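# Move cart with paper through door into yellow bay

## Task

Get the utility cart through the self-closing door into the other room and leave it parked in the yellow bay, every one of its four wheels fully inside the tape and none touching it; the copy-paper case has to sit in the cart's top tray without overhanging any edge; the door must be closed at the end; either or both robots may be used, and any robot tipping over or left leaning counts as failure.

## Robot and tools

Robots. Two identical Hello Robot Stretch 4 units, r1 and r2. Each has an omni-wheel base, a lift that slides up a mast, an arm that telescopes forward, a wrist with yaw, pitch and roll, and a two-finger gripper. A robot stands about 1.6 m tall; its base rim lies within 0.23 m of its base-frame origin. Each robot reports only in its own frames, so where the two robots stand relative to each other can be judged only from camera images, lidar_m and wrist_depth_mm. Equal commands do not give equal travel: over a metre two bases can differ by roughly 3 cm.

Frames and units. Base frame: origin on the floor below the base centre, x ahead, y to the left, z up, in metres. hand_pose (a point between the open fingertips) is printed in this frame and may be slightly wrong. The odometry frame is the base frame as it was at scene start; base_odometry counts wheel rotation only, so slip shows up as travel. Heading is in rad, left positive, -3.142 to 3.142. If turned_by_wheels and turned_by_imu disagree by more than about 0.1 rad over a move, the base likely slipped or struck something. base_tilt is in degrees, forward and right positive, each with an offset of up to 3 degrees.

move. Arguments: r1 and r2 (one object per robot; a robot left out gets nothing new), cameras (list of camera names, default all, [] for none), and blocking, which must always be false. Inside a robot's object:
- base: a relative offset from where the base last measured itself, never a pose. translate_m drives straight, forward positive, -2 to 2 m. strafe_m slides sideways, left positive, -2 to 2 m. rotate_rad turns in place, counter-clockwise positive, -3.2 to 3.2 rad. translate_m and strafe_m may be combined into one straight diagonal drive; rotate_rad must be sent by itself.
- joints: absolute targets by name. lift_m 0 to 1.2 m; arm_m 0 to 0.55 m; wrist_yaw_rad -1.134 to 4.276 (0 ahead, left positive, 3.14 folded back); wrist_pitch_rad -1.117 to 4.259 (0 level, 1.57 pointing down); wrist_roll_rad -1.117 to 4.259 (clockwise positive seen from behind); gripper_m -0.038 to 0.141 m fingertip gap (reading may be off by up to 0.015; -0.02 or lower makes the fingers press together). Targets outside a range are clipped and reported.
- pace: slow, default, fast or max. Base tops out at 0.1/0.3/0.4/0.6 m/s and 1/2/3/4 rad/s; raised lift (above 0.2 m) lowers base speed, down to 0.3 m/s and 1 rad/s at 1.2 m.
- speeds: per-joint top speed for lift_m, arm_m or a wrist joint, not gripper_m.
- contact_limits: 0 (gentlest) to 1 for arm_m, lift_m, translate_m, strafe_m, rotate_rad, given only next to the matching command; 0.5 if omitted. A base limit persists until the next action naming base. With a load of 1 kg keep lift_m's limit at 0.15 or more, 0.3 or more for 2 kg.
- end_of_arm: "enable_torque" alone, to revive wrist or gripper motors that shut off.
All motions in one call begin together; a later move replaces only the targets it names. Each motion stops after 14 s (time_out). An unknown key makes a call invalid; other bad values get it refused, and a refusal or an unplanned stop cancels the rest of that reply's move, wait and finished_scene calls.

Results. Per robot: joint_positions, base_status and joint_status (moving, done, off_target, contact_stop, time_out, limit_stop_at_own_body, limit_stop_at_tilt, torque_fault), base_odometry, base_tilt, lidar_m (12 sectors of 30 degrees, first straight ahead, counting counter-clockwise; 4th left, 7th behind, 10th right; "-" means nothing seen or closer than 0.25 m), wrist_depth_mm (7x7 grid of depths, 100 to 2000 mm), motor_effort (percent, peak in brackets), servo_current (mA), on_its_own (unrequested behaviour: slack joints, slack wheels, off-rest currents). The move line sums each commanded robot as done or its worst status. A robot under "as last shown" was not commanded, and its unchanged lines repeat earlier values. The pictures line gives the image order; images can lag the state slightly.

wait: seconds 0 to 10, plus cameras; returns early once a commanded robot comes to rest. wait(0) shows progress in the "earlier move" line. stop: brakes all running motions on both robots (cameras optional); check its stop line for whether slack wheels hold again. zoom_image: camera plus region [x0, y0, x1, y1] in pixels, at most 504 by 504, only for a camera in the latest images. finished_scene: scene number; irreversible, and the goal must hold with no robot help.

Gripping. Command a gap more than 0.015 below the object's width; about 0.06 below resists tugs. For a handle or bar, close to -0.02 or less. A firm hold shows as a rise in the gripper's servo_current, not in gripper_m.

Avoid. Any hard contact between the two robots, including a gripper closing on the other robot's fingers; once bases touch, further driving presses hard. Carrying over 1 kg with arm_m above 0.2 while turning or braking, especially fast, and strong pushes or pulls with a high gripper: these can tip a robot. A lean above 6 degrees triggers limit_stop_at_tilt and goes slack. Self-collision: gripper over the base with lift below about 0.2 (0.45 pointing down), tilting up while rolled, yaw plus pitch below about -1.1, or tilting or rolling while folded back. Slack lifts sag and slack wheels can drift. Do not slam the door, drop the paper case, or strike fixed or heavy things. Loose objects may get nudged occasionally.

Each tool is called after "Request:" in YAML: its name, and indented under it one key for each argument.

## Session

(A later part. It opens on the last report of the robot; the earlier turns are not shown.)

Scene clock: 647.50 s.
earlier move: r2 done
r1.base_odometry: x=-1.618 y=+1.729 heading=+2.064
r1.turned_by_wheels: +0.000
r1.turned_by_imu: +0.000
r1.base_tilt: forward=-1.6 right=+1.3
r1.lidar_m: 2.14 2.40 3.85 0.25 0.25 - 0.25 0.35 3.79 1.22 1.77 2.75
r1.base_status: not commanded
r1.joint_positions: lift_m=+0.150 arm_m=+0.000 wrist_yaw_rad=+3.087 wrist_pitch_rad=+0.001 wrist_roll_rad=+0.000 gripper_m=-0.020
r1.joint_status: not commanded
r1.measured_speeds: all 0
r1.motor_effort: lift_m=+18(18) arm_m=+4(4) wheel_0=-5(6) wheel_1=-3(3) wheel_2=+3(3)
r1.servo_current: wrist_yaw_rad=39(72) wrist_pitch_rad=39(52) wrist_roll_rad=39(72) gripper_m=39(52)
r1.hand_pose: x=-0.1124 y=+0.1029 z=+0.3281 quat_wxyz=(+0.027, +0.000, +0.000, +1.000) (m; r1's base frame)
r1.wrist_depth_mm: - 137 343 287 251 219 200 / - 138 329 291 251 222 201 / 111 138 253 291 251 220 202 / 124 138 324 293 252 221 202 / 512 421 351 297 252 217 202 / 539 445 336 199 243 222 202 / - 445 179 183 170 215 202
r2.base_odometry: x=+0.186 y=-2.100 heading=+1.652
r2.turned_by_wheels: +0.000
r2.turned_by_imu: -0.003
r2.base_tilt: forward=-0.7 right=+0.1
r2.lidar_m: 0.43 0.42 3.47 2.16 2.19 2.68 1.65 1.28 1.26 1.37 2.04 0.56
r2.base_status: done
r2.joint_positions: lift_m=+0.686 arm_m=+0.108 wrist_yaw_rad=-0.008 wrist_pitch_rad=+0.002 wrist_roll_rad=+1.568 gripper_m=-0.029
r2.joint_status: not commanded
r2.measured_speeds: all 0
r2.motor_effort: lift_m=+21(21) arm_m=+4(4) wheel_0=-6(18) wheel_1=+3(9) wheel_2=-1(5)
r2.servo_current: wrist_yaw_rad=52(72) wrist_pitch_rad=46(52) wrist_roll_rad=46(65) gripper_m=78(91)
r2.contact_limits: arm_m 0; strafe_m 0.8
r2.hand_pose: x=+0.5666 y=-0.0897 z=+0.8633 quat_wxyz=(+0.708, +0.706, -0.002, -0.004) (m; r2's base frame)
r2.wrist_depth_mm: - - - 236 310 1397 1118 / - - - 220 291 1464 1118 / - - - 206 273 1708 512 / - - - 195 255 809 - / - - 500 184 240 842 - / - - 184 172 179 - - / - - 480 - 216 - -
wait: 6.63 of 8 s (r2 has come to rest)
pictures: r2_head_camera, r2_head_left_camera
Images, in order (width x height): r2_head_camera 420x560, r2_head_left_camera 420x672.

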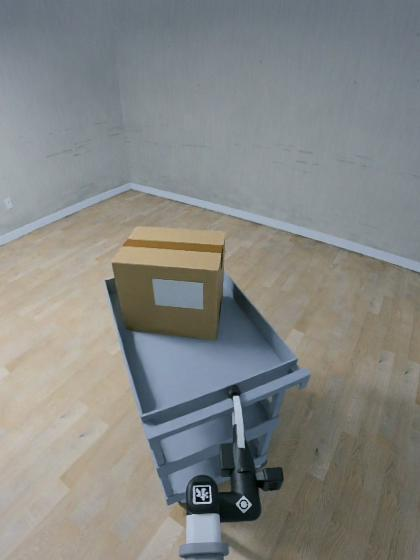

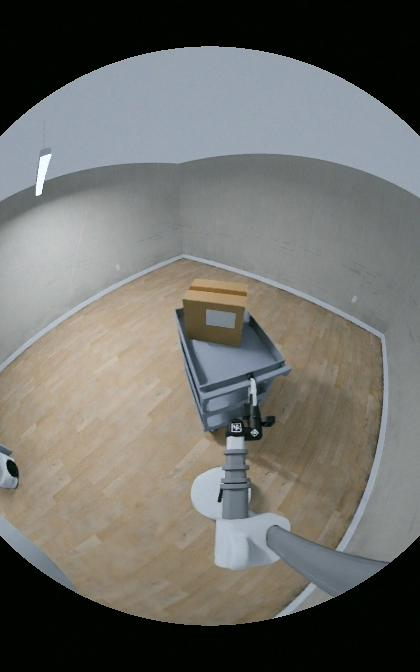

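Request:
move:
  r2: {"base":{"strafe_m":0.4},"pace":"slow","contact_limits":{"strafe_m":0.8}}
  blocking: false
  cameras: []

Request:
wait:
  seconds: 8
  cameras: []

Request:
move:
  r2: {"base":{"rotate_rad":-0.59},"pace":"slow","contact_limits":{"rotate_rad":0.8}}
  blocking: false
  cameras: []

Request:
wait:
  seconds: 5
  cameras: ["r2_head_camera","r2_head_left_camera"]

Scene clock: 658.13 s.
move: r2 moving
r1: as last shown
r1.turned_by_imu: -0.001
r1.lidar_m: 2.11 2.39 3.82 0.25 0.25 - 0.25 0.33 3.79 1.20 1.79 2.74
r1.motor_effort: lift_m=+18(18) arm_m=+4(4) wheel_0=-4(5) wheel_1=-2(3) wheel_2=+3(3)
r1.servo_current: wrist_yaw_rad=46(65) wrist_pitch_rad=39(46) wrist_roll_rad=52(52) gripper_m=39(52)
r1.wrist_depth_mm: - 137 345 290 249 218 200 / - 137 329 291 251 223 200 / 111 138 253 293 252 219 202 / 125 138 324 293 252 220 203 / 512 424 353 294 253 217 203 / 544 442 332 198 244 223 202 / - 445 180 183 170 213 204
r2.base_odometry: x=+0.172 y=-2.101 heading=+1.651
r2.turned_by_wheels: +0.000
r2.turned_by_imu: +0.001
r2.base_tilt: forward=-0.7 right=+0.1
r2.lidar_m: 0.43 0.45 3.46 2.15 2.14 2.70 1.68 1.30 1.26 1.40 2.03 0.57
r2.base_status: strafe_m moving
r2.joint_positions: lift_m=+0.686 arm_m=+0.108 wrist_yaw_rad=-0.008 wrist_pitch_rad=+0.002 wrist_roll_rad=+1.568 gripper_m=-0.029
r2.joint_status: not commanded
r2.measured_speeds: translate_m=+0.000 strafe_m=+0.056 rotate_rad=-0.002 lift_m=+0.000 arm_m=+0.000 wrist_yaw_rad=+0.000 wrist_pitch_rad=+0.000 wrist_roll_rad=+0.000
r2.motor_effort: lift_m=+21(21) arm_m=+4(4) wheel_0=-10(13) wheel_1=+8(8) wheel_2=+1(1)
r2.servo_current: wrist_yaw_rad=59(59) wrist_pitch_rad=46(46) wrist_roll_rad=46(52) gripper_m=85(85)
r2.contact_limits: arm_m 0; strafe_m 0.8
r2.hand_pose: x=+0.5666 y=-0.0897 z=+0.8633 quat_wxyz=(+0.708, +0.706, -0.002, -0.004) (m; r2's base frame)
r2.wrist_depth_mm: - - - 236 304 1397 1098 / - - - 220 290 1499 1138 / - - - 205 268 1708 512 / - - - 194 254 820 - / - - 500 183 240 831 - / - - 185 172 179 - - / - - 480 - 218 - -
pictures: none
No camera images: "cameras" was empty.

Scene clock: 662.77 s.
earlier move: r2 done
r1.base_odometry: x=-1.618 y=+1.729 heading=+2.064
r1.turned_by_wheels: +0.000
r1.turned_by_imu: +0.000
r1.base_tilt: forward=-1.6 right=+1.3
r1.lidar_m: 1.76 2.07 3.84 0.25 0.25 - 0.25 0.35 3.80 1.21 1.78 2.74
r1.base_status: not commanded
r1.joint_positions: lift_m=+0.150 arm_m=+0.000 wrist_yaw_rad=+3.087 wrist_pitch_rad=+0.001 wrist_roll_rad=+0.000 gripper_m=-0.020
r1.joint_status: not commanded
r1.measured_speeds: all 0
r1.motor_effort: lift_m=+18(18) arm_m=+4(4) wheel_0=-4(6) wheel_1=-2(3) wheel_2=+3(3)
r1.servo_current: wrist_yaw_rad=39(72) wrist_pitch_rad=33(52) wrist_roll_rad=39(65) gripper_m=39(52)
r1.hand_pose: x=-0.1124 y=+0.1029 z=+0.3281 quat_wxyz=(+0.027, +0.000, +0.000, +1.000) (m; r1's base frame)
r1.wrist_depth_mm: - 137 345 287 250 218 199 / - 137 330 291 250 223 201 / 111 138 253 291 250 220 202 / 124 139 322 294 251 220 202 / 517 421 351 294 254 216 202 / 539 442 330 198 243 222 202 / - 442 180 183 171 214 203
r2.base_odometry: x=-0.212 y=-2.132 heading=+1.652
r2.turned_by_wheels: +0.000
r2.turned_by_imu: +0.000
r2.base_tilt: forward=-0.7 right=+0.1
r2.lidar_m: 0.48 0.48 3.15 1.83 1.76 2.46 2.06 1.62 1.58 1.70 2.51 0.55
r2.base_status: done
r2.joint_positions: lift_m=+0.686 arm_m=+0.108 wrist_yaw_rad=-0.006 wrist_pitch_rad=+0.002 wrist_roll_rad=+1.568 gripper_m=-0.029
r2.joint_status: not commanded
r2.measured_speeds: all 0
r2.motor_effort: lift_m=+21(21) arm_m=+4(4) wheel_0=-5(14) wheel_1=+4(8) wheel_2=+0(2)
r2.servo_current: wrist_yaw_rad=39(72) wrist_pitch_rad=46(46) wrist_roll_rad=46(65) gripper_m=85(91)
r2.contact_limits: arm_m 0; strafe_m 0.8
r2.hand_pose: x=+0.5667 y=-0.0892 z=+0.8633 quat_wxyz=(+0.708, +0.706, -0.001, -0.003) (m; r2's base frame)
r2.wrist_depth_mm: - - - 189 253 1397 1060 / - - - 186 247 1661 1118 / - - - 182 243 798 - / - - 500 179 238 842 - / - - 477 177 236 - - / - - 186 173 179 - - / - - 559 - 228 - -
wait: 4.63 of 8 s (r2 has come to rest)
pictures: none
No camera images: "cameras" was empty.

Scene clock: 663.27 s.
move: r2 moving
r1: as last shown
r1.lidar_m: 1.76 2.08 3.85 0.25 0.25 - 0.25 0.34 3.79 1.22 1.76 2.71
r1.motor_effort: lift_m=+18(18) arm_m=+4(4) wheel_0=-5(5) wheel_1=-2(3) wheel_2=+3(3)
r1.servo_current: wrist_yaw_rad=52(52) wrist_pitch_rad=46(46) wrist_roll_rad=59(59) gripper_m=46(52)
r1.wrist_depth_mm: - 137 343 290 250 219 199 / - 137 329 290 249 222 201 / 111 138 254 290 251 220 202 / 124 138 324 293 253 221 202 / 521 427 351 294 252 217 202 / 544 442 332 198 242 222 202 / - 445 180 183 170 213 203
r2.base_odometry: x=-0.212 y=-2.132 heading=+1.528
r2.turned_by_wheels: -0.124
r2.turned_by_imu: -0.119
r2.base_tilt: forward=-0.6 right=+0.1
r2.lidar_m: 0.47 0.47 3.17 3.26 1.77 2.44 2.31 1.65 1.57 1.67 2.24 0.57
r2.base_status: rotate_rad moving
r2.joint_positions: lift_m=+0.686 arm_m=+0.108 wrist_yaw_rad=+0.010 wrist_pitch_rad=+0.002 wrist_roll_rad=+1.568 gripper_m=-0.029
r2.joint_status: not commanded
r2.measured_speeds: translate_m=+0.001 strafe_m=+0.000 rotate_rad=-0.496 lift_m=+0.000 arm_m=+0.000 wrist_yaw_rad=+0.005 wrist_pitch_rad=+0.000 wrist_roll_rad=+0.000
r2.motor_effort: lift_m=+21(21) arm_m=+4(5) wheel_0=+11(14) wheel_1=+9(10) wheel_2=+17(18)
r2.servo_current: wrist_yaw_rad=65(72) wrist_pitch_rad=39(46) wrist_roll_rad=46(52) gripper_m=85(85)
r2.contact_limits: arm_m 0; rotate_rad 0.8
r2.hand_pose: x=+0.5682 y=-0.0844 z=+0.8633 quat_wxyz=(+0.708, +0.706, +0.004, +0.003) (m; r2's base frame)
r2.wrist_depth_mm: - - - 210 276 285 285 / - - - 201 265 1661 1160 / - - - 193 255 1756 - / - - 609 186 247 842 - / - - 469 181 237 842 - / - - 186 174 179 - - / - - 517 - 223 - -
pictures: none
No camera images: "cameras" was empty.

Scene clock: 665.03 s.
earlier move: r2 done
r1.base_odometry: x=-1.618 y=+1.729 heading=+2.064
r1.turned_by_wheels: +0.000
r1.turned_by_imu: +0.000
r1.base_tilt: forward=-1.6 right=+1.3
r1.lidar_m: 1.76 2.21 3.81 0.25 0.25 - 0.25 0.35 3.79 1.23 1.76 2.72
r1.base_status: not commanded
r1.joint_positions: lift_m=+0.150 arm_m=+0.000 wrist_yaw_rad=+3.087 wrist_pitch_rad=+0.001 wrist_roll_rad=+0.000 gripper_m=-0.020
r1.joint_status: not commanded
r1.measured_speeds: all 0
r1.motor_effort: lift_m=+18(18) arm_m=+4(4) wheel_0=-5(6) wheel_1=-2(3) wheel_2=+3(3)
r1.servo_current: wrist_yaw_rad=59(65) wrist_pitch_rad=46(52) wrist_roll_rad=46(65) gripper_m=46(52)
r1.hand_pose: x=-0.1124 y=+0.1029 z=+0.3281 quat_wxyz=(+0.027, +0.000, +0.000, +1.000) (m; r1's base frame)
r1.wrist_depth_mm: - 137 343 289 249 219 199 / - 138 329 290 251 223 202 / 111 138 254 291 252 220 202 / 124 139 325 293 252 220 201 / 512 427 349 294 253 217 202 / 539 442 334 198 244 222 202 / - 452 180 184 171 213 203
r2.base_odometry: x=-0.212 y=-2.133 heading=+1.063
r2.turned_by_wheels: -0.465
r2.turned_by_imu: -0.460
r2.base_tilt: forward=-0.7 right=+0.1
r2.lidar_m: 0.35 0.38 3.24 3.17 2.03 1.75 2.45 2.16 1.63 1.58 1.67 0.73
r2.base_status: done
r2.joint_positions: lift_m=+0.686 arm_m=+0.108 wrist_yaw_rad=+0.011 wrist_pitch_rad=+0.003 wrist_roll_rad=+1.569 gripper_m=-0.029
r2.joint_status: not commanded
r2.measured_speeds: translate_m=+0.000 strafe_m=+0.000 rotate_rad=+0.000 lift_m=+0.000 arm_m=+0.000 wrist_yaw_rad=-0.003 wrist_pitch_rad=+0.000 wrist_roll_rad=+0.000
r2.motor_effort: lift_m=+21(21) arm_m=+4(5) wheel_0=+5(17) wheel_1=+6(19) wheel_2=+4(19)
r2.servo_current: wrist_yaw_rad=59(130) wrist_pitch_rad=39(46) wrist_roll_rad=39(59) gripper_m=85(91)
r2.contact_limits: arm_m 0; rotate_rad 0.8
r2.hand_pose: x=+0.5682 y=-0.0842 z=+0.8630 quat_wxyz=(+0.708, +0.707, +0.005, +0.003) (m; r2's base frame)
r2.wrist_depth_mm: - - - - - 1661 1138 / - - - - - 1661 1160 / - - - 349 - 1708 1205 / - - - 248 379 387 418 / - - - 190 271 1708 488 / - - 187 153 178 1618 517 / - - - - 196 - -
wait: 1.77 of 5 s (r2 has come to rest)
pictures: r2_head_camera, r2_head_left_camera
Images, in order (width x height): r2_head_camera 420x560, r2_head_left_camera 420x672.

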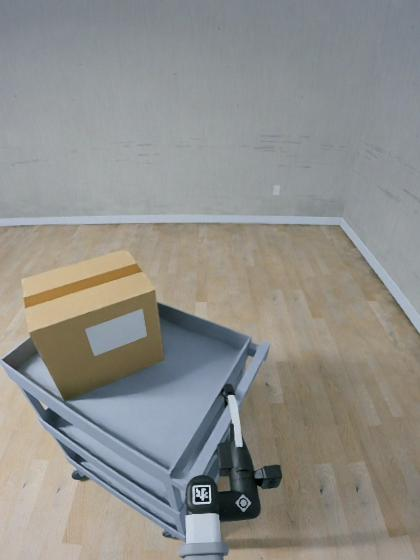

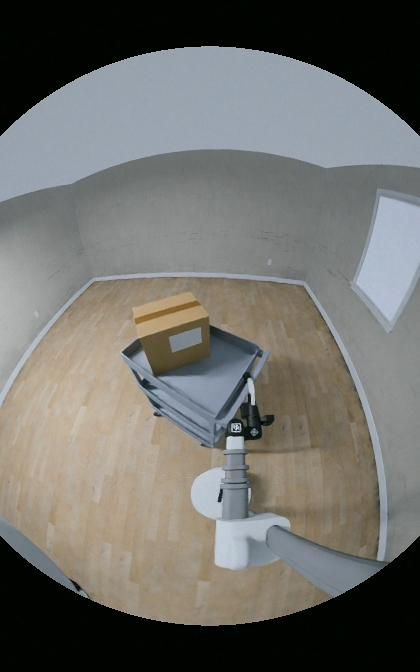

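Request:
move:
  r2: {"base":{"strafe_m":0.21},"pace":"slow","contact_limits":{"strafe_m":0.8}}
  blocking: false
  cameras: []

Request:
wait:
  seconds: 8
  cameras: []

Request:
move:
  r2: {"base":{"translate_m":-0.4},"pace":"slow","contact_limits":{"translate_m":0.8}}
  blocking: false
  cameras: []

Request:
wait:
  seconds: 8
  cameras: ["r2_head_camera","r2_head_left_camera","r2_head_right_camera","r1_head_right_camera","r1_head_left_camera"]

Scene clock: 672.77 s.
move: r2 moving
r1: as last shown
r1.base_tilt: forward=-1.5 right=+1.3
r1.lidar_m: 1.76 2.22 3.80 0.25 0.25 - 0.25 0.36 3.79 1.22 1.79 2.74
r1.motor_effort: lift_m=+18(18) arm_m=+4(4) wheel_0=-5(5) wheel_1=-2(3) wheel_2=+3(3)
r1.servo_current: wrist_yaw_rad=59(65) wrist_pitch_rad=39(46) wrist_roll_rad=59(59) gripper_m=39(46)
r1.wrist_depth_mm: - 137 343 287 250 219 200 / - 138 329 290 249 222 200 / 111 138 253 293 252 220 202 / 124 139 325 293 251 220 202 / 521 427 351 294 253 216 202 / 539 442 334 198 243 221 202 / - 449 180 184 170 214 203
r2.base_odometry: x=-0.225 y=-2.126 heading=+1.063
r2.turned_by_wheels: +0.000
r2.turned_by_imu: +0.001
r2.base_tilt: forward=-0.7 right=+0.1
r2.lidar_m: 0.34 0.39 3.25 3.15 2.00 1.76 2.45 2.20 1.64 1.58 1.67 0.64
r2.base_status: strafe_m moving
r2.joint_positions: lift_m=+0.686 arm_m=+0.108 wrist_yaw_rad=+0.003 wrist_pitch_rad=+0.003 wrist_roll_rad=+1.569 gripper_m=-0.029
r2.joint_status: not commanded
r2.measured_speeds: translate_m=+0.001 strafe_m=+0.057 rotate_rad=-0.004 lift_m=+0.000 arm_m=+0.000 wrist_yaw_rad=-0.022 wrist_pitch_rad=+0.000 wrist_roll_rad=+0.000
r2.motor_effort: lift_m=+21(21) arm_m=+4(4) wheel_0=-8(11) wheel_1=+9(10) wheel_2=-1(3)
r2.servo_current: wrist_yaw_rad=46(65) wrist_pitch_rad=46(46) wrist_roll_rad=39(59) gripper_m=85(85)
r2.contact_limits: arm_m 0; strafe_m 0.8
r2.hand_pose: x=+0.5676 y=-0.0864 z=+0.8630 quat_wxyz=(+0.708, +0.707, +0.002, +0.000) (m; r2's base frame)
r2.wrist_depth_mm: - - - - - 1661 1182 / - - - - - 1661 1160 / - - - 349 - 1708 1182 / - - - 249 379 389 418 / - - - 190 272 1708 484 / - - 188 154 178 1576 512 / - - - - 196 - -
pictures: none
No camera images: "cameras" was empty.

Scene clock: 675.50 s.
earlier move: r2 done
r1.base_odometry: x=-1.618 y=+1.729 heading=+2.064
r1.turned_by_wheels: +0.000
r1.turned_by_imu: +0.000
r1.base_tilt: forward=-1.6 right=+1.3
r1.lidar_m: 1.64 1.64 3.83 0.25 0.25 - 0.25 0.32 3.79 1.21 1.77 2.74
r1.base_status: not commanded
r1.joint_positions: lift_m=+0.150 arm_m=+0.000 wrist_yaw_rad=+3.087 wrist_pitch_rad=+0.001 wrist_roll_rad=+0.000 gripper_m=-0.020
r1.joint_status: not commanded
r1.measured_speeds: all 0
r1.motor_effort: lift_m=+18(18) arm_m=+4(4) wheel_0=-4(6) wheel_1=-2(3) wheel_2=+3(3)
r1.servo_current: wrist_yaw_rad=46(72) wrist_pitch_rad=39(46) wrist_roll_rad=26(78) gripper_m=46(52)
r1.hand_pose: x=-0.1124 y=+0.1029 z=+0.3281 quat_wxyz=(+0.027, +0.000, +0.000, +1.000) (m; r1's base frame)
r1.wrist_depth_mm: - 137 347 287 250 218 199 / - 138 329 290 251 222 200 / 111 138 254 291 251 220 202 / 124 138 324 293 252 221 202 / 508 430 351 294 254 216 202 / 549 445 334 198 243 221 203 / - 449 179 183 170 213 203
r2.base_odometry: x=-0.396 y=-2.030 heading=+1.062
r2.turned_by_wheels: +0.000
r2.turned_by_imu: -0.001
r2.base_tilt: forward=-0.7 right=+0.1
r2.lidar_m: 0.38 0.43 3.07 2.93 3.12 1.65 2.46 2.44 1.84 1.78 1.87 0.59
r2.base_status: done
r2.joint_positions: lift_m=+0.686 arm_m=+0.108 wrist_yaw_rad=-0.005 wrist_pitch_rad=+0.003 wrist_roll_rad=+1.569 gripper_m=-0.029
r2.joint_status: not commanded
r2.measured_speeds: all 0
r2.motor_effort: lift_m=+21(21) arm_m=+4(4) wheel_0=-5(17) wheel_1=+2(10) wheel_2=-2(4)
r2.servo_current: wrist_yaw_rad=52(65) wrist_pitch_rad=46(46) wrist_roll_rad=46(65) gripper_m=85(91)
r2.contact_limits: arm_m 0; strafe_m 0.8
r2.hand_pose: x=+0.5668 y=-0.0888 z=+0.8630 quat_wxyz=(+0.708, +0.707, -0.001, -0.003) (m; r2's base frame)
r2.wrist_depth_mm: - - - - - 1708 1160 / - - - 319 - 1499 1118 / - - - 237 325 1499 439 / - - - 206 274 1708 504 / - - - 189 248 1756 - / - - 186 168 178 - - / - 433 430 - 209 120 -
wait: 2.73 of 8 s (r2 has come to rest)
pictures: none
No camera images: "cameras" was empty.

Scene clock: 676.00 s.
move: r2 moving
r1: as last shown
r1.lidar_m: 1.63 1.64 3.78 0.25 0.25 - 0.25 0.34 3.81 1.21 1.77 2.73
r1.motor_effort: lift_m=+18(18) arm_m=+4(4) wheel_0=-5(5) wheel_1=-2(3) wheel_2=+3(3)
r1.servo_current: wrist_yaw_rad=33(65) wrist_pitch_rad=39(46) wrist_roll_rad=33(59) gripper_m=46(52)
r1.wrist_depth_mm: - 137 347 289 249 218 200 / - 138 329 291 250 222 200 / 111 138 253 291 252 220 200 / 124 139 322 293 253 220 203 / 517 427 353 293 253 217 202 / 535 442 332 198 245 221 202 / - 449 180 183 170 213 204
r2.base_odometry: x=-0.402 y=-2.041 heading=+1.062
r2.turned_by_wheels: +0.000
r2.turned_by_imu: +0.000
r2.base_tilt: forward=-0.6 right=+0.0
r2.lidar_m: 0.39 0.44 3.06 2.94 3.13 1.66 2.45 2.44 1.85 1.78 1.89 0.56
r2.base_status: translate_m moving
r2.joint_positions: lift_m=+0.686 arm_m=+0.108 wrist_yaw_rad=-0.001 wrist_pitch_rad=+0.003 wrist_roll_rad=+1.569 gripper_m=-0.029
r2.joint_status: not commanded
r2.measured_speeds: translate_m=-0.049 strafe_m=+0.000 rotate_rad=+0.003 lift_m=+0.000 arm_m=+0.000 wrist_yaw_rad=+0.017 wrist_pitch_rad=+0.000 wrist_roll_rad=+0.000
r2.motor_effort: lift_m=+21(21) arm_m=+4(4) wheel_0=-8(9) wheel_1=-6(8) wheel_2=+12(12)
r2.servo_current: wrist_yaw_rad=39(59) wrist_pitch_rad=39(46) wrist_roll_rad=46(52) gripper_m=78(85)
r2.contact_limits: arm_m 0; translate_m 0.8
r2.hand_pose: x=+0.5672 y=-0.0876 z=+0.8630 quat_wxyz=(+0.708, +0.707, +0.001, -0.001) (m; r2's base frame)
r2.wrist_depth_mm: - - - - - 1661 1182 / - - - 310 342 1499 1098 / - - - 228 310 1618 1182 / - - - 209 273 1708 508 / - - - 189 246 732 - / - - 184 169 177 - - / - 436 436 - 211 120 -
pictures: none
No camera images: "cameras" was empty.

Scene clock: 680.80 s.
earlier move: r2 done
r1.base_odometry: x=-1.618 y=+1.729 heading=+2.064
r1.turned_by_wheels: +0.000
r1.turned_by_imu: +0.000
r1.base_tilt: forward=-1.5 right=+1.3
r1.lidar_m: 1.30 1.83 3.83 0.25 0.25 - 0.25 0.33 3.78 1.20 1.77 2.73
r1.base_status: not commanded
r1.joint_positions: lift_m=+0.150 arm_m=+0.000 wrist_yaw_rad=+3.087 wrist_pitch_rad=+0.001 wrist_roll_rad=+0.000 gripper_m=-0.020
r1.joint_status: not commanded
r1.measured_speeds: all 0
r1.motor_effort: lift_m=+18(18) arm_m=+4(4) wheel_0=-5(6) wheel_1=-2(3) wheel_2=+3(3)
r1.servo_current: wrist_yaw_rad=46(72) wrist_pitch_rad=46(52) wrist_roll_rad=33(65) gripper_m=46(52)
r1.hand_pose: x=-0.1124 y=+0.1029 z=+0.3281 quat_wxyz=(+0.027, +0.000, +0.000, +1.000) (m; r1's base frame)
r1.wrist_depth_mm: - 137 345 289 250 216 200 / - 138 329 290 251 223 200 / 111 138 254 290 252 220 201 / 125 139 325 293 253 220 202 / 517 424 351 294 252 218 203 / 539 442 336 198 243 221 203 / - 445 180 184 170 213 203
r2.base_odometry: x=-0.590 y=-2.380 heading=+1.063
r2.turned_by_wheels: +0.000
r2.turned_by_imu: +0.003
r2.base_tilt: forward=-0.6 right=+0.1
r2.lidar_m: 0.44 0.44 3.06 2.96 1.39 1.33 2.05 2.16 1.82 1.77 1.89 0.57
r2.base_status: done
r2.joint_positions: lift_m=+0.686 arm_m=+0.108 wrist_yaw_rad=+0.004 wrist_pitch_rad=+0.003 wrist_roll_rad=+1.569 gripper_m=-0.029
r2.joint_status: not commanded
r2.measured_speeds: all 0
r2.motor_effort: lift_m=+21(21) arm_m=+4(5) wheel_0=-1(9) wheel_1=-4(8) wheel_2=+7(15)
r2.servo_current: wrist_yaw_rad=46(72) wrist_pitch_rad=39(52) wrist_roll_rad=52(59) gripper_m=85(91)
r2.contact_limits: arm_m 0; translate_m 0.8
r2.hand_pose: x=+0.5676 y=-0.0862 z=+0.8630 quat_wxyz=(+0.708, +0.707, +0.003, +0.000) (m; r2's base frame)
r2.wrist_depth_mm: - - - 224 293 1366 1060 / - - - 211 281 1464 1118 / - - - 201 264 1708 521 / - - - 190 251 809 - / - - 480 183 239 831 - / - - 185 173 178 - - / - - 484 - 221 - -
wait: 4.80 of 8 s (r2 has come to rest)
pictures: r1_head_left_camera, r1_head_right_camera, r2_head_camera, r2_head_left_camera, r2_head_right_camera
Images, in order (width x height): r1_head_left_camera 420x672, r1_head_right_camera 420x672, r2_head_camera 420x560, r2_head_left_camera 420x672, r2_head_right_camera 420x672.

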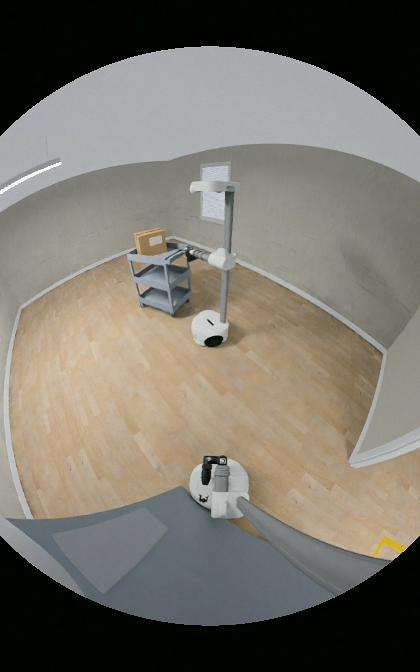

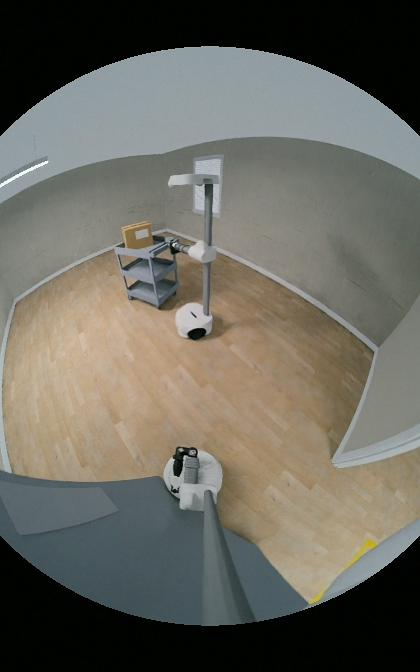

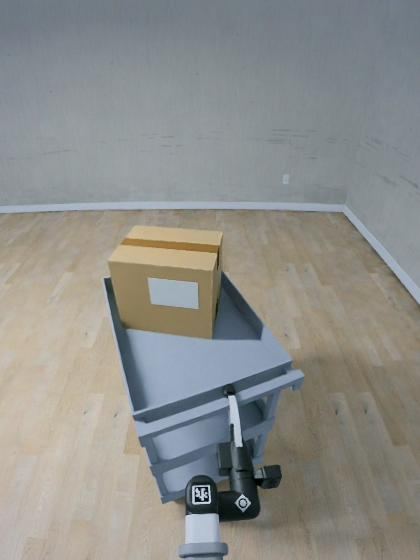

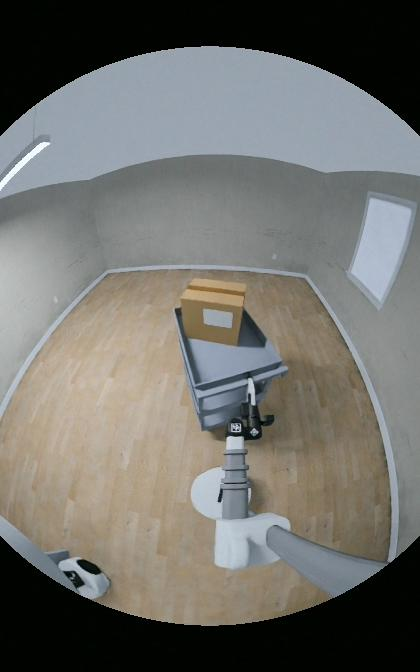

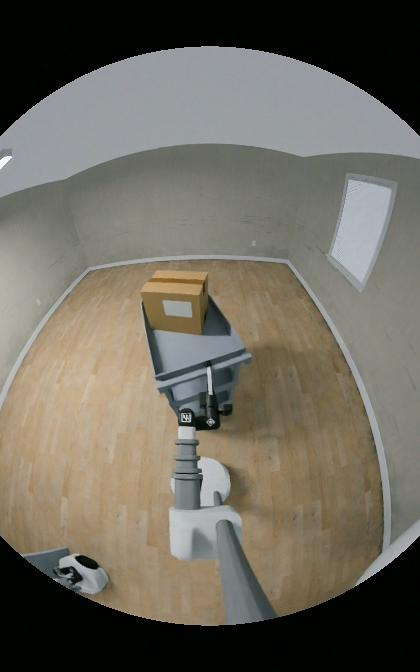

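Request:
move:
  r2: {"base":{"strafe_m":0.33,"translate_m":-0.2},"pace":"slow","contact_limits":{"translate_m":0.8}}
  blocking: false
  cameras: []

Request:
wait:
  seconds: 8
  cameras: ["r2_head_camera","r2_head_left_camera","r1_head_camera","r1_head_right_camera"]

Scene clock: 715.33 s.
move: r2 moving
r1: as last shown
r1.turned_by_imu: -0.002
r1.base_tilt: forward=-1.6 right=+1.3
r1.lidar_m: 1.30 1.82 3.87 0.25 0.25 - 0.25 0.36 3.79 1.21 1.78 2.73
r1.motor_effort: lift_m=+18(18) arm_m=+4(4) wheel_0=-5(5) wheel_1=-2(3) wheel_2=+3(3)
r1.servo_current: wrist_yaw_rad=65(65) wrist_pitch_rad=46(46) wrist_roll_rad=39(52) gripper_m=39(46)
r1.wrist_depth_mm: - 137 345 290 249 219 199 / - 138 329 291 250 223 201 / 111 138 254 291 250 220 201 / 124 138 324 294 252 221 202 / 521 427 351 294 254 217 203 / 539 442 336 198 244 222 203 / - 449 180 183 171 213 203
r2.base_odometry: x=-0.602 y=-2.380 heading=+1.063
r2.turned_by_wheels: +0.000
r2.turned_by_imu: +0.005
r2.base_tilt: forward=-0.7 right=+0.1
r2.lidar_m: 0.43 0.44 3.07 2.96 1.40 1.33 2.04 2.14 1.86 1.78 1.90 0.53
r2.base_status: translate_m moving; strafe_m moving
r2.joint_positions: lift_m=+0.686 arm_m=+0.108 wrist_yaw_rad=+0.003 wrist_pitch_rad=+0.003 wrist_roll_rad=+1.569 gripper_m=-0.029
r2.joint_status: not commanded
r2.measured_speeds: translate_m=-0.024 strafe_m=+0.041 rotate_rad=+0.000 lift_m=+0.000 arm_m=+0.000 wrist_yaw_rad=-0.005 wrist_pitch_rad=+0.000 wrist_roll_rad=+0.000
r2.motor_effort: lift_m=+21(21) arm_m=+4(4) wheel_0=-9(11) wheel_1=+4(7) wheel_2=+9(11)
r2.servo_current: wrist_yaw_rad=52(52) wrist_pitch_rad=39(46) wrist_roll_rad=52(52) gripper_m=85(85)
r2.contact_limits: arm_m 0; translate_m 0.8
r2.hand_pose: x=+0.5675 y=-0.0866 z=+0.8630 quat_wxyz=(+0.708, +0.707, +0.002, +0.000) (m; r2's base frame)
r2.wrist_depth_mm: - - - 226 296 1366 1060 / - - - 213 281 1499 1138 / - - - 202 263 1708 504 / - - - 190 251 809 - / - - 484 183 240 842 - / - - 185 173 179 - - / - - 488 - 219 - -
pictures: none
No camera images: "cameras" was empty.

Scene clock: 719.97 s.
earlier move: r2 done
r1.base_odometry: x=-1.618 y=+1.729 heading=+2.064
r1.turned_by_wheels: +0.000
r1.turned_by_imu: +0.000
r1.base_tilt: forward=-1.5 right=+1.3
r1.lidar_m: 0.96 1.00 3.82 0.25 0.25 - 0.25 0.34 3.80 1.20 1.79 2.74
r1.base_status: not commanded
r1.joint_positions: lift_m=+0.150 arm_m=+0.000 wrist_yaw_rad=+3.087 wrist_pitch_rad=+0.001 wrist_roll_rad=+0.000 gripper_m=-0.020
r1.joint_status: not commanded
r1.measured_speeds: all 0
r1.motor_effort: lift_m=+18(18) arm_m=+4(4) wheel_0=-5(6) wheel_1=-2(3) wheel_2=+3(3)
r1.servo_current: wrist_yaw_rad=59(72) wrist_pitch_rad=46(52) wrist_roll_rad=52(85) gripper_m=46(52)
r1.hand_pose: x=-0.1124 y=+0.1029 z=+0.3281 quat_wxyz=(+0.027, +0.000, +0.000, +1.000) (m; r1's base frame)
r1.wrist_depth_mm: - 137 347 287 250 218 200 / - 138 329 291 250 224 200 / 111 138 254 291 251 220 202 / 124 139 324 293 252 221 202 / 517 424 351 293 253 218 202 / 544 442 332 198 243 223 202 / - 452 179 183 170 213 203
r2.base_odometry: x=-0.975 y=-2.394 heading=+1.063
r2.turned_by_wheels: +0.000
r2.turned_by_imu: -0.002
r2.base_tilt: forward=-0.6 right=+0.1
r2.lidar_m: 0.55 3.62 2.73 2.64 1.18 0.97 1.87 1.93 2.17 2.10 2.23 0.48
r2.base_status: done
r2.joint_positions: lift_m=+0.686 arm_m=+0.108 wrist_yaw_rad=-0.004 wrist_pitch_rad=+0.003 wrist_roll_rad=+1.569 gripper_m=-0.029
r2.joint_status: not commanded
r2.measured_speeds: all 0
r2.motor_effort: lift_m=+21(21) arm_m=+4(5) wheel_0=-6(14) wheel_1=+3(7) wheel_2=+3(11)
r2.servo_current: wrist_yaw_rad=46(65) wrist_pitch_rad=46(52) wrist_roll_rad=39(65) gripper_m=85(91)
r2.contact_limits: arm_m 0; translate_m 0.8
r2.hand_pose: x=+0.5669 y=-0.0886 z=+0.8630 quat_wxyz=(+0.708, +0.707, +0.000, -0.003) (m; r2's base frame)
r2.wrist_depth_mm: - - - 136 191 715 - / - - 496 142 200 759 - / - 449 442 148 208 - - / - - 496 156 217 - - / - - 597 165 228 - - / - - 185 171 178 1708 - / - - - - - 1576 484
wait: 4.63 of 8 s (r2 has come to rest)
pictures: r1_head_camera, r1_head_right_camera, r2_head_camera, r2_head_left_camera
Images, in order (width x height): r1_head_camera 420x560, r1_head_right_camera 420x672, r2_head_camera 420x560, r2_head_left_camera 420x672.

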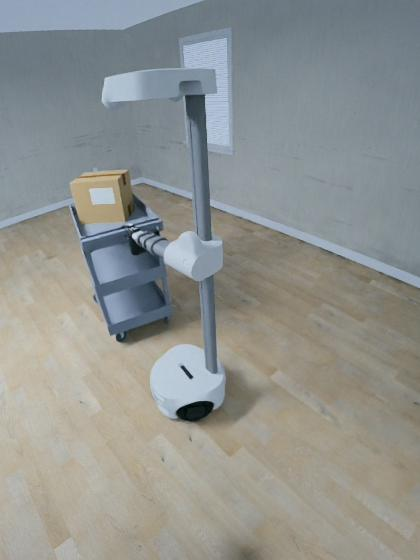

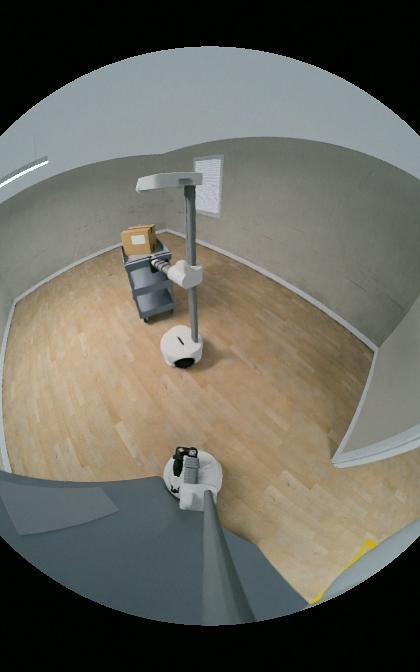

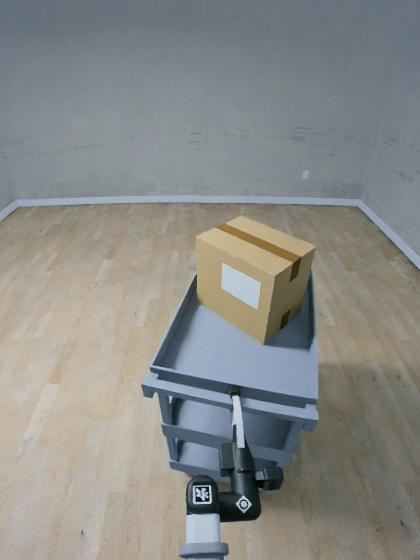

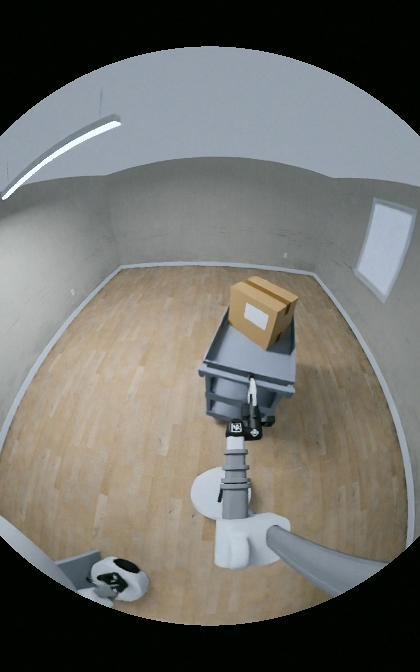

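Request:
move:
  r2: {"base":{"translate_m":-0.6},"pace":"slow","contact_limits":{"translate_m":0.7}}
  blocking: false
  cameras: []

Request:
wait:
  seconds: 8
  cameras: ["r2_head_camera","r2_head_left_camera","r2_head_right_camera","r1_head_camera","r1_head_right_camera"]

Scene clock: 734.23 s.
move: r2 moving
r1: as last shown
r1.turned_by_imu: -0.001
r1.base_tilt: forward=-1.6 right=+1.3
r1.lidar_m: 0.96 1.02 3.82 0.25 0.25 - 0.25 0.34 3.79 1.21 1.79 2.72
r1.motor_effort: lift_m=+18(18) arm_m=+4(4) wheel_0=-5(5) wheel_1=-2(3) wheel_2=+3(3)
r1.servo_current: wrist_yaw_rad=65(65) wrist_pitch_rad=46(46) wrist_roll_rad=59(59) gripper_m=39(46)
r1.wrist_depth_mm: - 137 345 290 250 218 200 / - 138 327 291 250 224 200 / 111 138 253 291 251 220 202 / 124 138 324 294 251 221 202 / 517 427 353 296 253 217 202 / 544 442 336 199 244 221 202 / - 445 180 183 170 213 203
r2.base_odometry: x=-0.981 y=-2.404 heading=+1.063
r2.turned_by_wheels: +0.000
r2.turned_by_imu: +0.002
r2.base_tilt: forward=-0.6 right=+0.0
r2.lidar_m: 0.54 3.62 2.76 2.64 1.11 0.96 1.84 1.96 2.17 2.09 2.24 0.51
r2.base_status: translate_m moving
r2.joint_positions: lift_m=+0.686 arm_m=+0.108 wrist_yaw_rad=+0.000 wrist_pitch_rad=+0.003 wrist_roll_rad=+1.569 gripper_m=-0.029
r2.joint_status: not commanded
r2.measured_speeds: translate_m=-0.050 strafe_m=+0.000 rotate_rad=-0.001 lift_m=+0.000 arm_m=+0.000 wrist_yaw_rad=+0.021 wrist_pitch_rad=+0.000 wrist_roll_rad=+0.000
r2.motor_effort: lift_m=+21(21) arm_m=+5(5) wheel_0=-6(11) wheel_1=-6(7) wheel_2=+12(13)
r2.servo_current: wrist_yaw_rad=39(52) wrist_pitch_rad=46(46) wrist_roll_rad=46(59) gripper_m=78(85)
r2.contact_limits: arm_m 0; translate_m 0.7
r2.hand_pose: x=+0.5672 y=-0.0875 z=+0.8630 quat_wxyz=(+0.708, +0.707, +0.001, -0.001) (m; r2's base frame)
r2.wrist_depth_mm: - - - 131 186 - - / - - 473 137 196 - - / - 445 430 144 206 - - / - - 508 153 217 - - / - - 621 162 228 - - / - - 185 171 178 1708 - / - - - - - 1576 473
pictures: none
No camera images: "cameras" was empty.

Scene clock: 741.00 s.
earlier move: r2 done
r1.base_odometry: x=-1.618 y=+1.729 heading=+2.064
r1.turned_by_wheels: +0.000
r1.turned_by_imu: +0.000
r1.base_tilt: forward=-1.5 right=+1.3
r1.lidar_m: 0.56 1.10 3.83 0.25 0.25 - 0.25 0.33 3.78 1.22 1.81 0.55
r1.base_status: not commanded
r1.joint_positions: lift_m=+0.150 arm_m=+0.000 wrist_yaw_rad=+3.087 wrist_pitch_rad=+0.001 wrist_roll_rad=+0.000 gripper_m=-0.020
r1.joint_status: not commanded
r1.measured_speeds: all 0
r1.motor_effort: lift_m=+18(18) arm_m=+4(4) wheel_0=-5(6) wheel_1=-3(3) wheel_2=+3(3)
r1.servo_current: wrist_yaw_rad=46(78) wrist_pitch_rad=46(52) wrist_roll_rad=52(65) gripper_m=46(52)
r1.hand_pose: x=-0.1124 y=+0.1029 z=+0.3281 quat_wxyz=(+0.027, +0.000, +0.000, +1.000) (m; r1's base frame)
r1.wrist_depth_mm: - 137 343 289 249 219 200 / - 138 329 290 249 223 200 / 111 138 254 291 251 221 202 / 125 139 324 291 251 221 202 / 517 424 349 294 252 216 202 / 539 442 334 198 244 220 203 / - 442 180 183 170 214 204
r2.base_odometry: x=-1.267 y=-2.918 heading=+1.062
r2.turned_by_wheels: +0.000
r2.turned_by_imu: +0.002
r2.base_tilt: forward=-0.7 right=+0.1
r2.lidar_m: 0.56 3.66 2.74 0.69 0.55 1.21 1.26 1.34 1.88 2.06 2.20 0.47
r2.base_status: done
r2.joint_positions: lift_m=+0.686 arm_m=+0.108 wrist_yaw_rad=+0.002 wrist_pitch_rad=+0.003 wrist_roll_rad=+1.569 gripper_m=-0.029
r2.joint_status: not commanded
r2.measured_speeds: all 0
r2.motor_effort: lift_m=+21(21) arm_m=+4(5) wheel_0=-3(11) wheel_1=-6(8) wheel_2=+6(15)
r2.servo_current: wrist_yaw_rad=52(59) wrist_pitch_rad=39(52) wrist_roll_rad=46(59) gripper_m=85(91)
r2.contact_limits: arm_m 0; translate_m 0.7
r2.hand_pose: x=+0.5674 y=-0.0869 z=+0.8630 quat_wxyz=(+0.708, +0.707, +0.002, -0.001) (m; r2's base frame)
r2.wrist_depth_mm: - 424 421 102 156 - - / - 397 402 109 170 - - / - - 477 117 185 - - / - - 609 131 202 - - / - - - 144 224 1756 - / - - 183 165 177 1618 496 / - - - - - 1618 1205
wait: 6.77 of 8 s (r2 has come to rest)
pictures: r1_head_camera, r1_head_right_camera, r2_head_camera, r2_head_left_camera, r2_head_right_camera
Images, in order (width x height): r1_head_camera 420x560, r1_head_right_camera 420x672, r2_head_camera 420x560, r2_head_left_camera 420x672, r2_head_right_camera 420x672.

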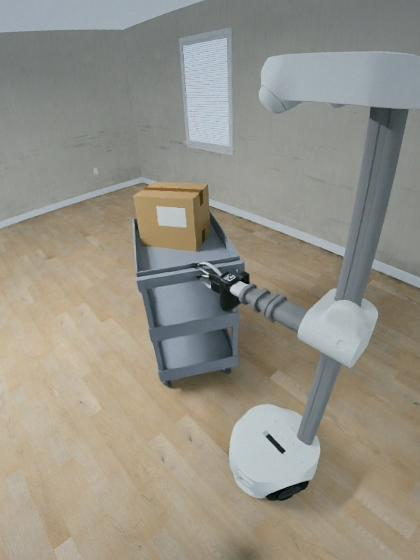

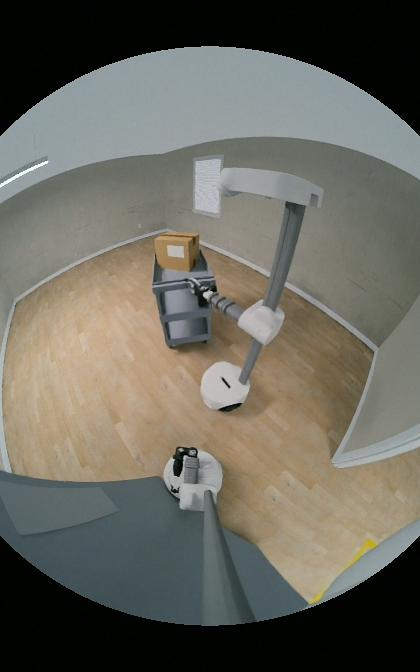

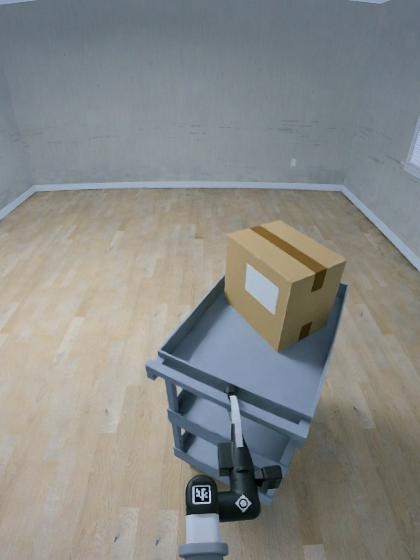

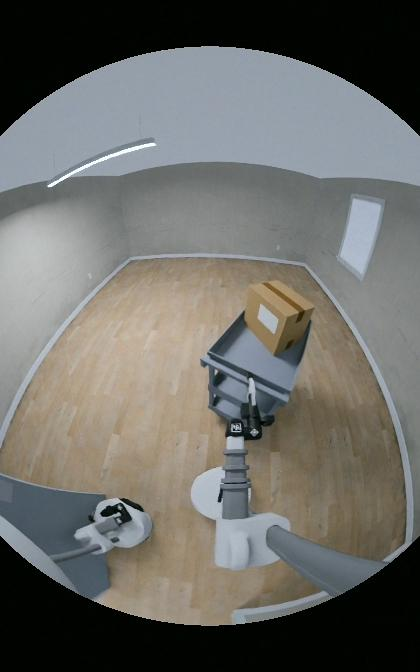

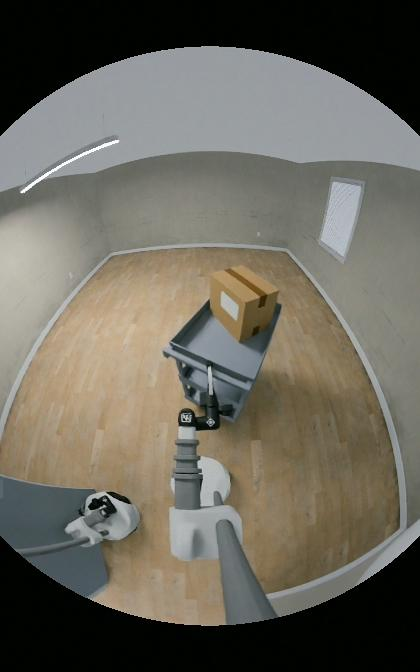

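Request:
move:
  r2: {"base":{"translate_m":-0.45},"pace":"slow","contact_limits":{"translate_m":0.7}}
  blocking: false
  cameras: []

Request:
wait:
  seconds: 8
  cameras: ["r2_head_camera","r2_head_left_camera","r2_head_right_camera","r1_head_camera","r1_head_right_camera"]

Scene clock: 757.67 s.
move: r2 moving
r1: as last shown
r1.turned_by_imu: -0.001
r1.lidar_m: 0.55 1.12 3.82 0.25 0.25 - 0.25 0.33 3.80 1.21 1.76 0.56
r1.motor_effort: lift_m=+18(18) arm_m=+4(4) wheel_0=-5(5) wheel_1=-2(3) wheel_2=+3(3)
r1.servo_current: wrist_yaw_rad=33(65) wrist_pitch_rad=46(46) wrist_roll_rad=59(59) gripper_m=46(46)
r1.wrist_depth_mm: - 137 345 290 250 219 200 / - 137 330 291 250 223 200 / 111 138 254 294 252 220 201 / 125 138 324 291 252 220 202 / 512 424 353 294 253 218 202 / 539 445 332 198 243 222 202 / - 445 180 184 170 214 203
r2.base_odometry: x=-1.273 y=-2.929 heading=+1.062
r2.turned_by_wheels: +0.000
r2.turned_by_imu: +0.002
r2.base_tilt: forward=-0.6 right=+0.1
r2.lidar_m: 0.57 3.65 2.74 0.65 0.54 1.22 1.26 1.32 1.85 2.06 2.19 0.47
r2.base_status: translate_m moving
r2.joint_positions: lift_m=+0.686 arm_m=+0.108 wrist_yaw_rad=+0.002 wrist_pitch_rad=+0.003 wrist_roll_rad=+1.569 gripper_m=-0.029
r2.joint_status: not commanded
r2.measured_speeds: translate_m=-0.049 strafe_m=+0.000 rotate_rad=-0.002 lift_m=+0.000 arm_m=+0.000 wrist_yaw_rad=+0.000 wrist_pitch_rad=+0.000 wrist_roll_rad=+0.000
r2.motor_effort: lift_m=+21(21) arm_m=+4(4) wheel_0=-5(8) wheel_1=-6(8) wheel_2=+12(13)
r2.servo_current: wrist_yaw_rad=33(59) wrist_pitch_rad=39(52) wrist_roll_rad=46(59) gripper_m=85(91)
r2.contact_limits: arm_m 0; translate_m 0.7
r2.hand_pose: x=+0.5674 y=-0.0869 z=+0.8630 quat_wxyz=(+0.708, +0.707, +0.002, -0.001) (m; r2's base frame)
r2.wrist_depth_mm: - 424 418 102 156 - - / - 399 394 109 169 - - / - - 473 117 185 - - / - - 621 130 202 - - / - - - 148 224 1756 - / - - 185 166 178 1576 508 / - - - - - 1576 1182
pictures: none
No camera images: "cameras" was empty.

Scene clock: 762.93 s.
earlier move: r2 done
r1.base_odometry: x=-1.618 y=+1.729 heading=+2.064
r1.turned_by_wheels: +0.000
r1.turned_by_imu: +0.000
r1.base_tilt: forward=-1.6 right=+1.3
r1.lidar_m: 0.80 4.94 3.81 0.25 0.25 - 0.25 0.34 3.79 1.21 0.45 0.49
r1.base_status: not commanded
r1.joint_positions: lift_m=+0.150 arm_m=+0.000 wrist_yaw_rad=+3.087 wrist_pitch_rad=+0.001 wrist_roll_rad=+0.000 gripper_m=-0.020
r1.joint_status: not commanded
r1.measured_speeds: all 0
r1.motor_effort: lift_m=+18(18) arm_m=+4(4) wheel_0=-5(6) wheel_1=-2(3) wheel_2=+3(3)
r1.servo_current: wrist_yaw_rad=33(72) wrist_pitch_rad=39(52) wrist_roll_rad=46(72) gripper_m=46(52)
r1.hand_pose: x=-0.1124 y=+0.1029 z=+0.3281 quat_wxyz=(+0.027, +0.000, +0.000, +1.000) (m; r1's base frame)
r1.wrist_depth_mm: - 137 343 290 250 218 199 / - 138 329 290 249 222 200 / 111 138 253 293 252 220 201 / 125 139 324 293 252 220 202 / 521 424 353 294 253 217 202 / 544 442 334 199 244 222 203 / - 445 180 183 170 213 202
r2.base_odometry: x=-1.486 y=-3.310 heading=+1.062
r2.turned_by_wheels: +0.000
r2.turned_by_imu: +0.001
r2.base_tilt: forward=-0.6 right=+0.0
r2.lidar_m: 0.55 3.66 0.52 0.47 0.90 1.25 0.82 0.83 1.19 2.05 2.18 0.43
r2.base_status: done
r2.joint_positions: lift_m=+0.686 arm_m=+0.108 wrist_yaw_rad=+0.002 wrist_pitch_rad=+0.003 wrist_roll_rad=+1.569 gripper_m=-0.029
r2.joint_status: not commanded
r2.measured_speeds: all 0
r2.motor_effort: lift_m=+21(21) arm_m=+4(4) wheel_0=-3(11) wheel_1=-5(8) wheel_2=+6(14)
r2.servo_current: wrist_yaw_rad=46(59) wrist_pitch_rad=39(52) wrist_roll_rad=52(59) gripper_m=78(91)
r2.contact_limits: arm_m 0; translate_m 0.7
r2.hand_pose: x=+0.5674 y=-0.0869 z=+0.8630 quat_wxyz=(+0.708, +0.707, +0.002, -0.001) (m; r2's base frame)
r2.wrist_depth_mm: - 357 362 - 137 - - / - 407 413 - 155 - - / - - 539 - 170 - - / - - - 111 193 - - / - - - 128 221 1618 517 / - - 185 152 178 1618 477 / - - - - 379 379 418
wait: 5.27 of 8 s (r2 has come to rest)
pictures: r1_head_camera, r1_head_right_camera, r2_head_camera, r2_head_left_camera, r2_head_right_camera
Images, in order (width x height): r1_head_camera 420x560, r1_head_right_camera 420x672, r2_head_camera 420x560, r2_head_left_camera 420x672, r2_head_right_camera 420x672.

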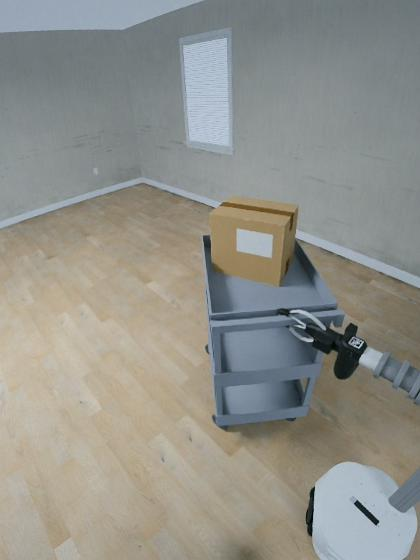

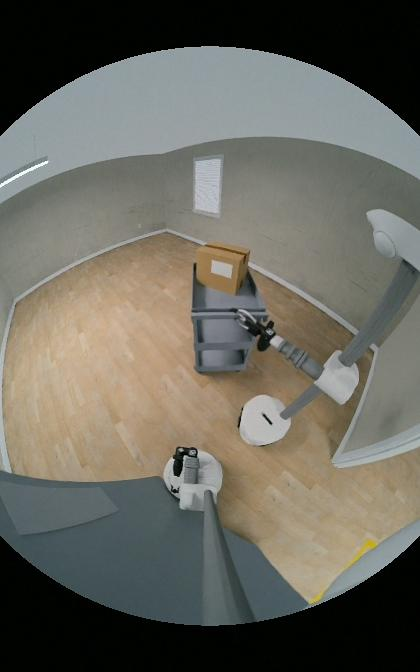

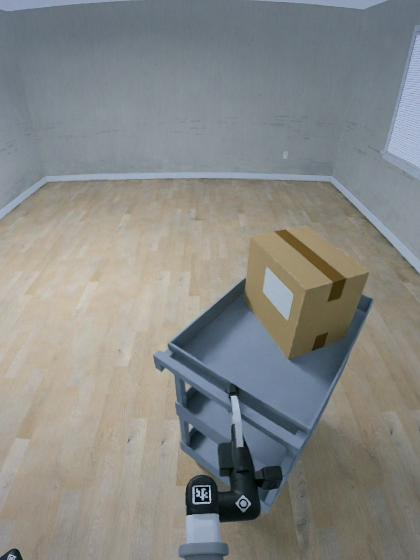

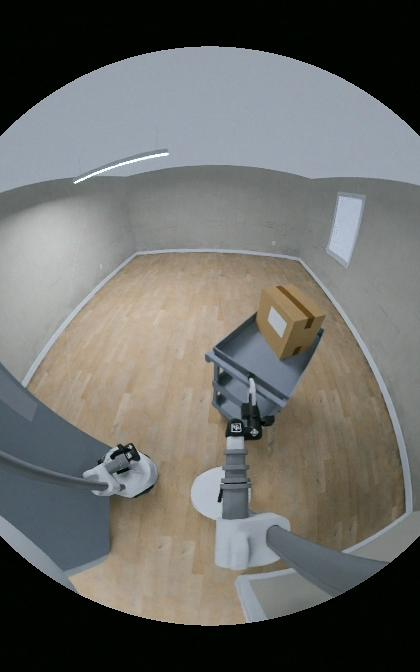

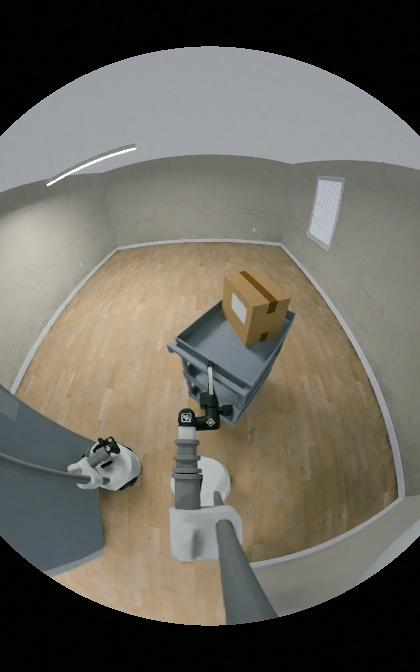

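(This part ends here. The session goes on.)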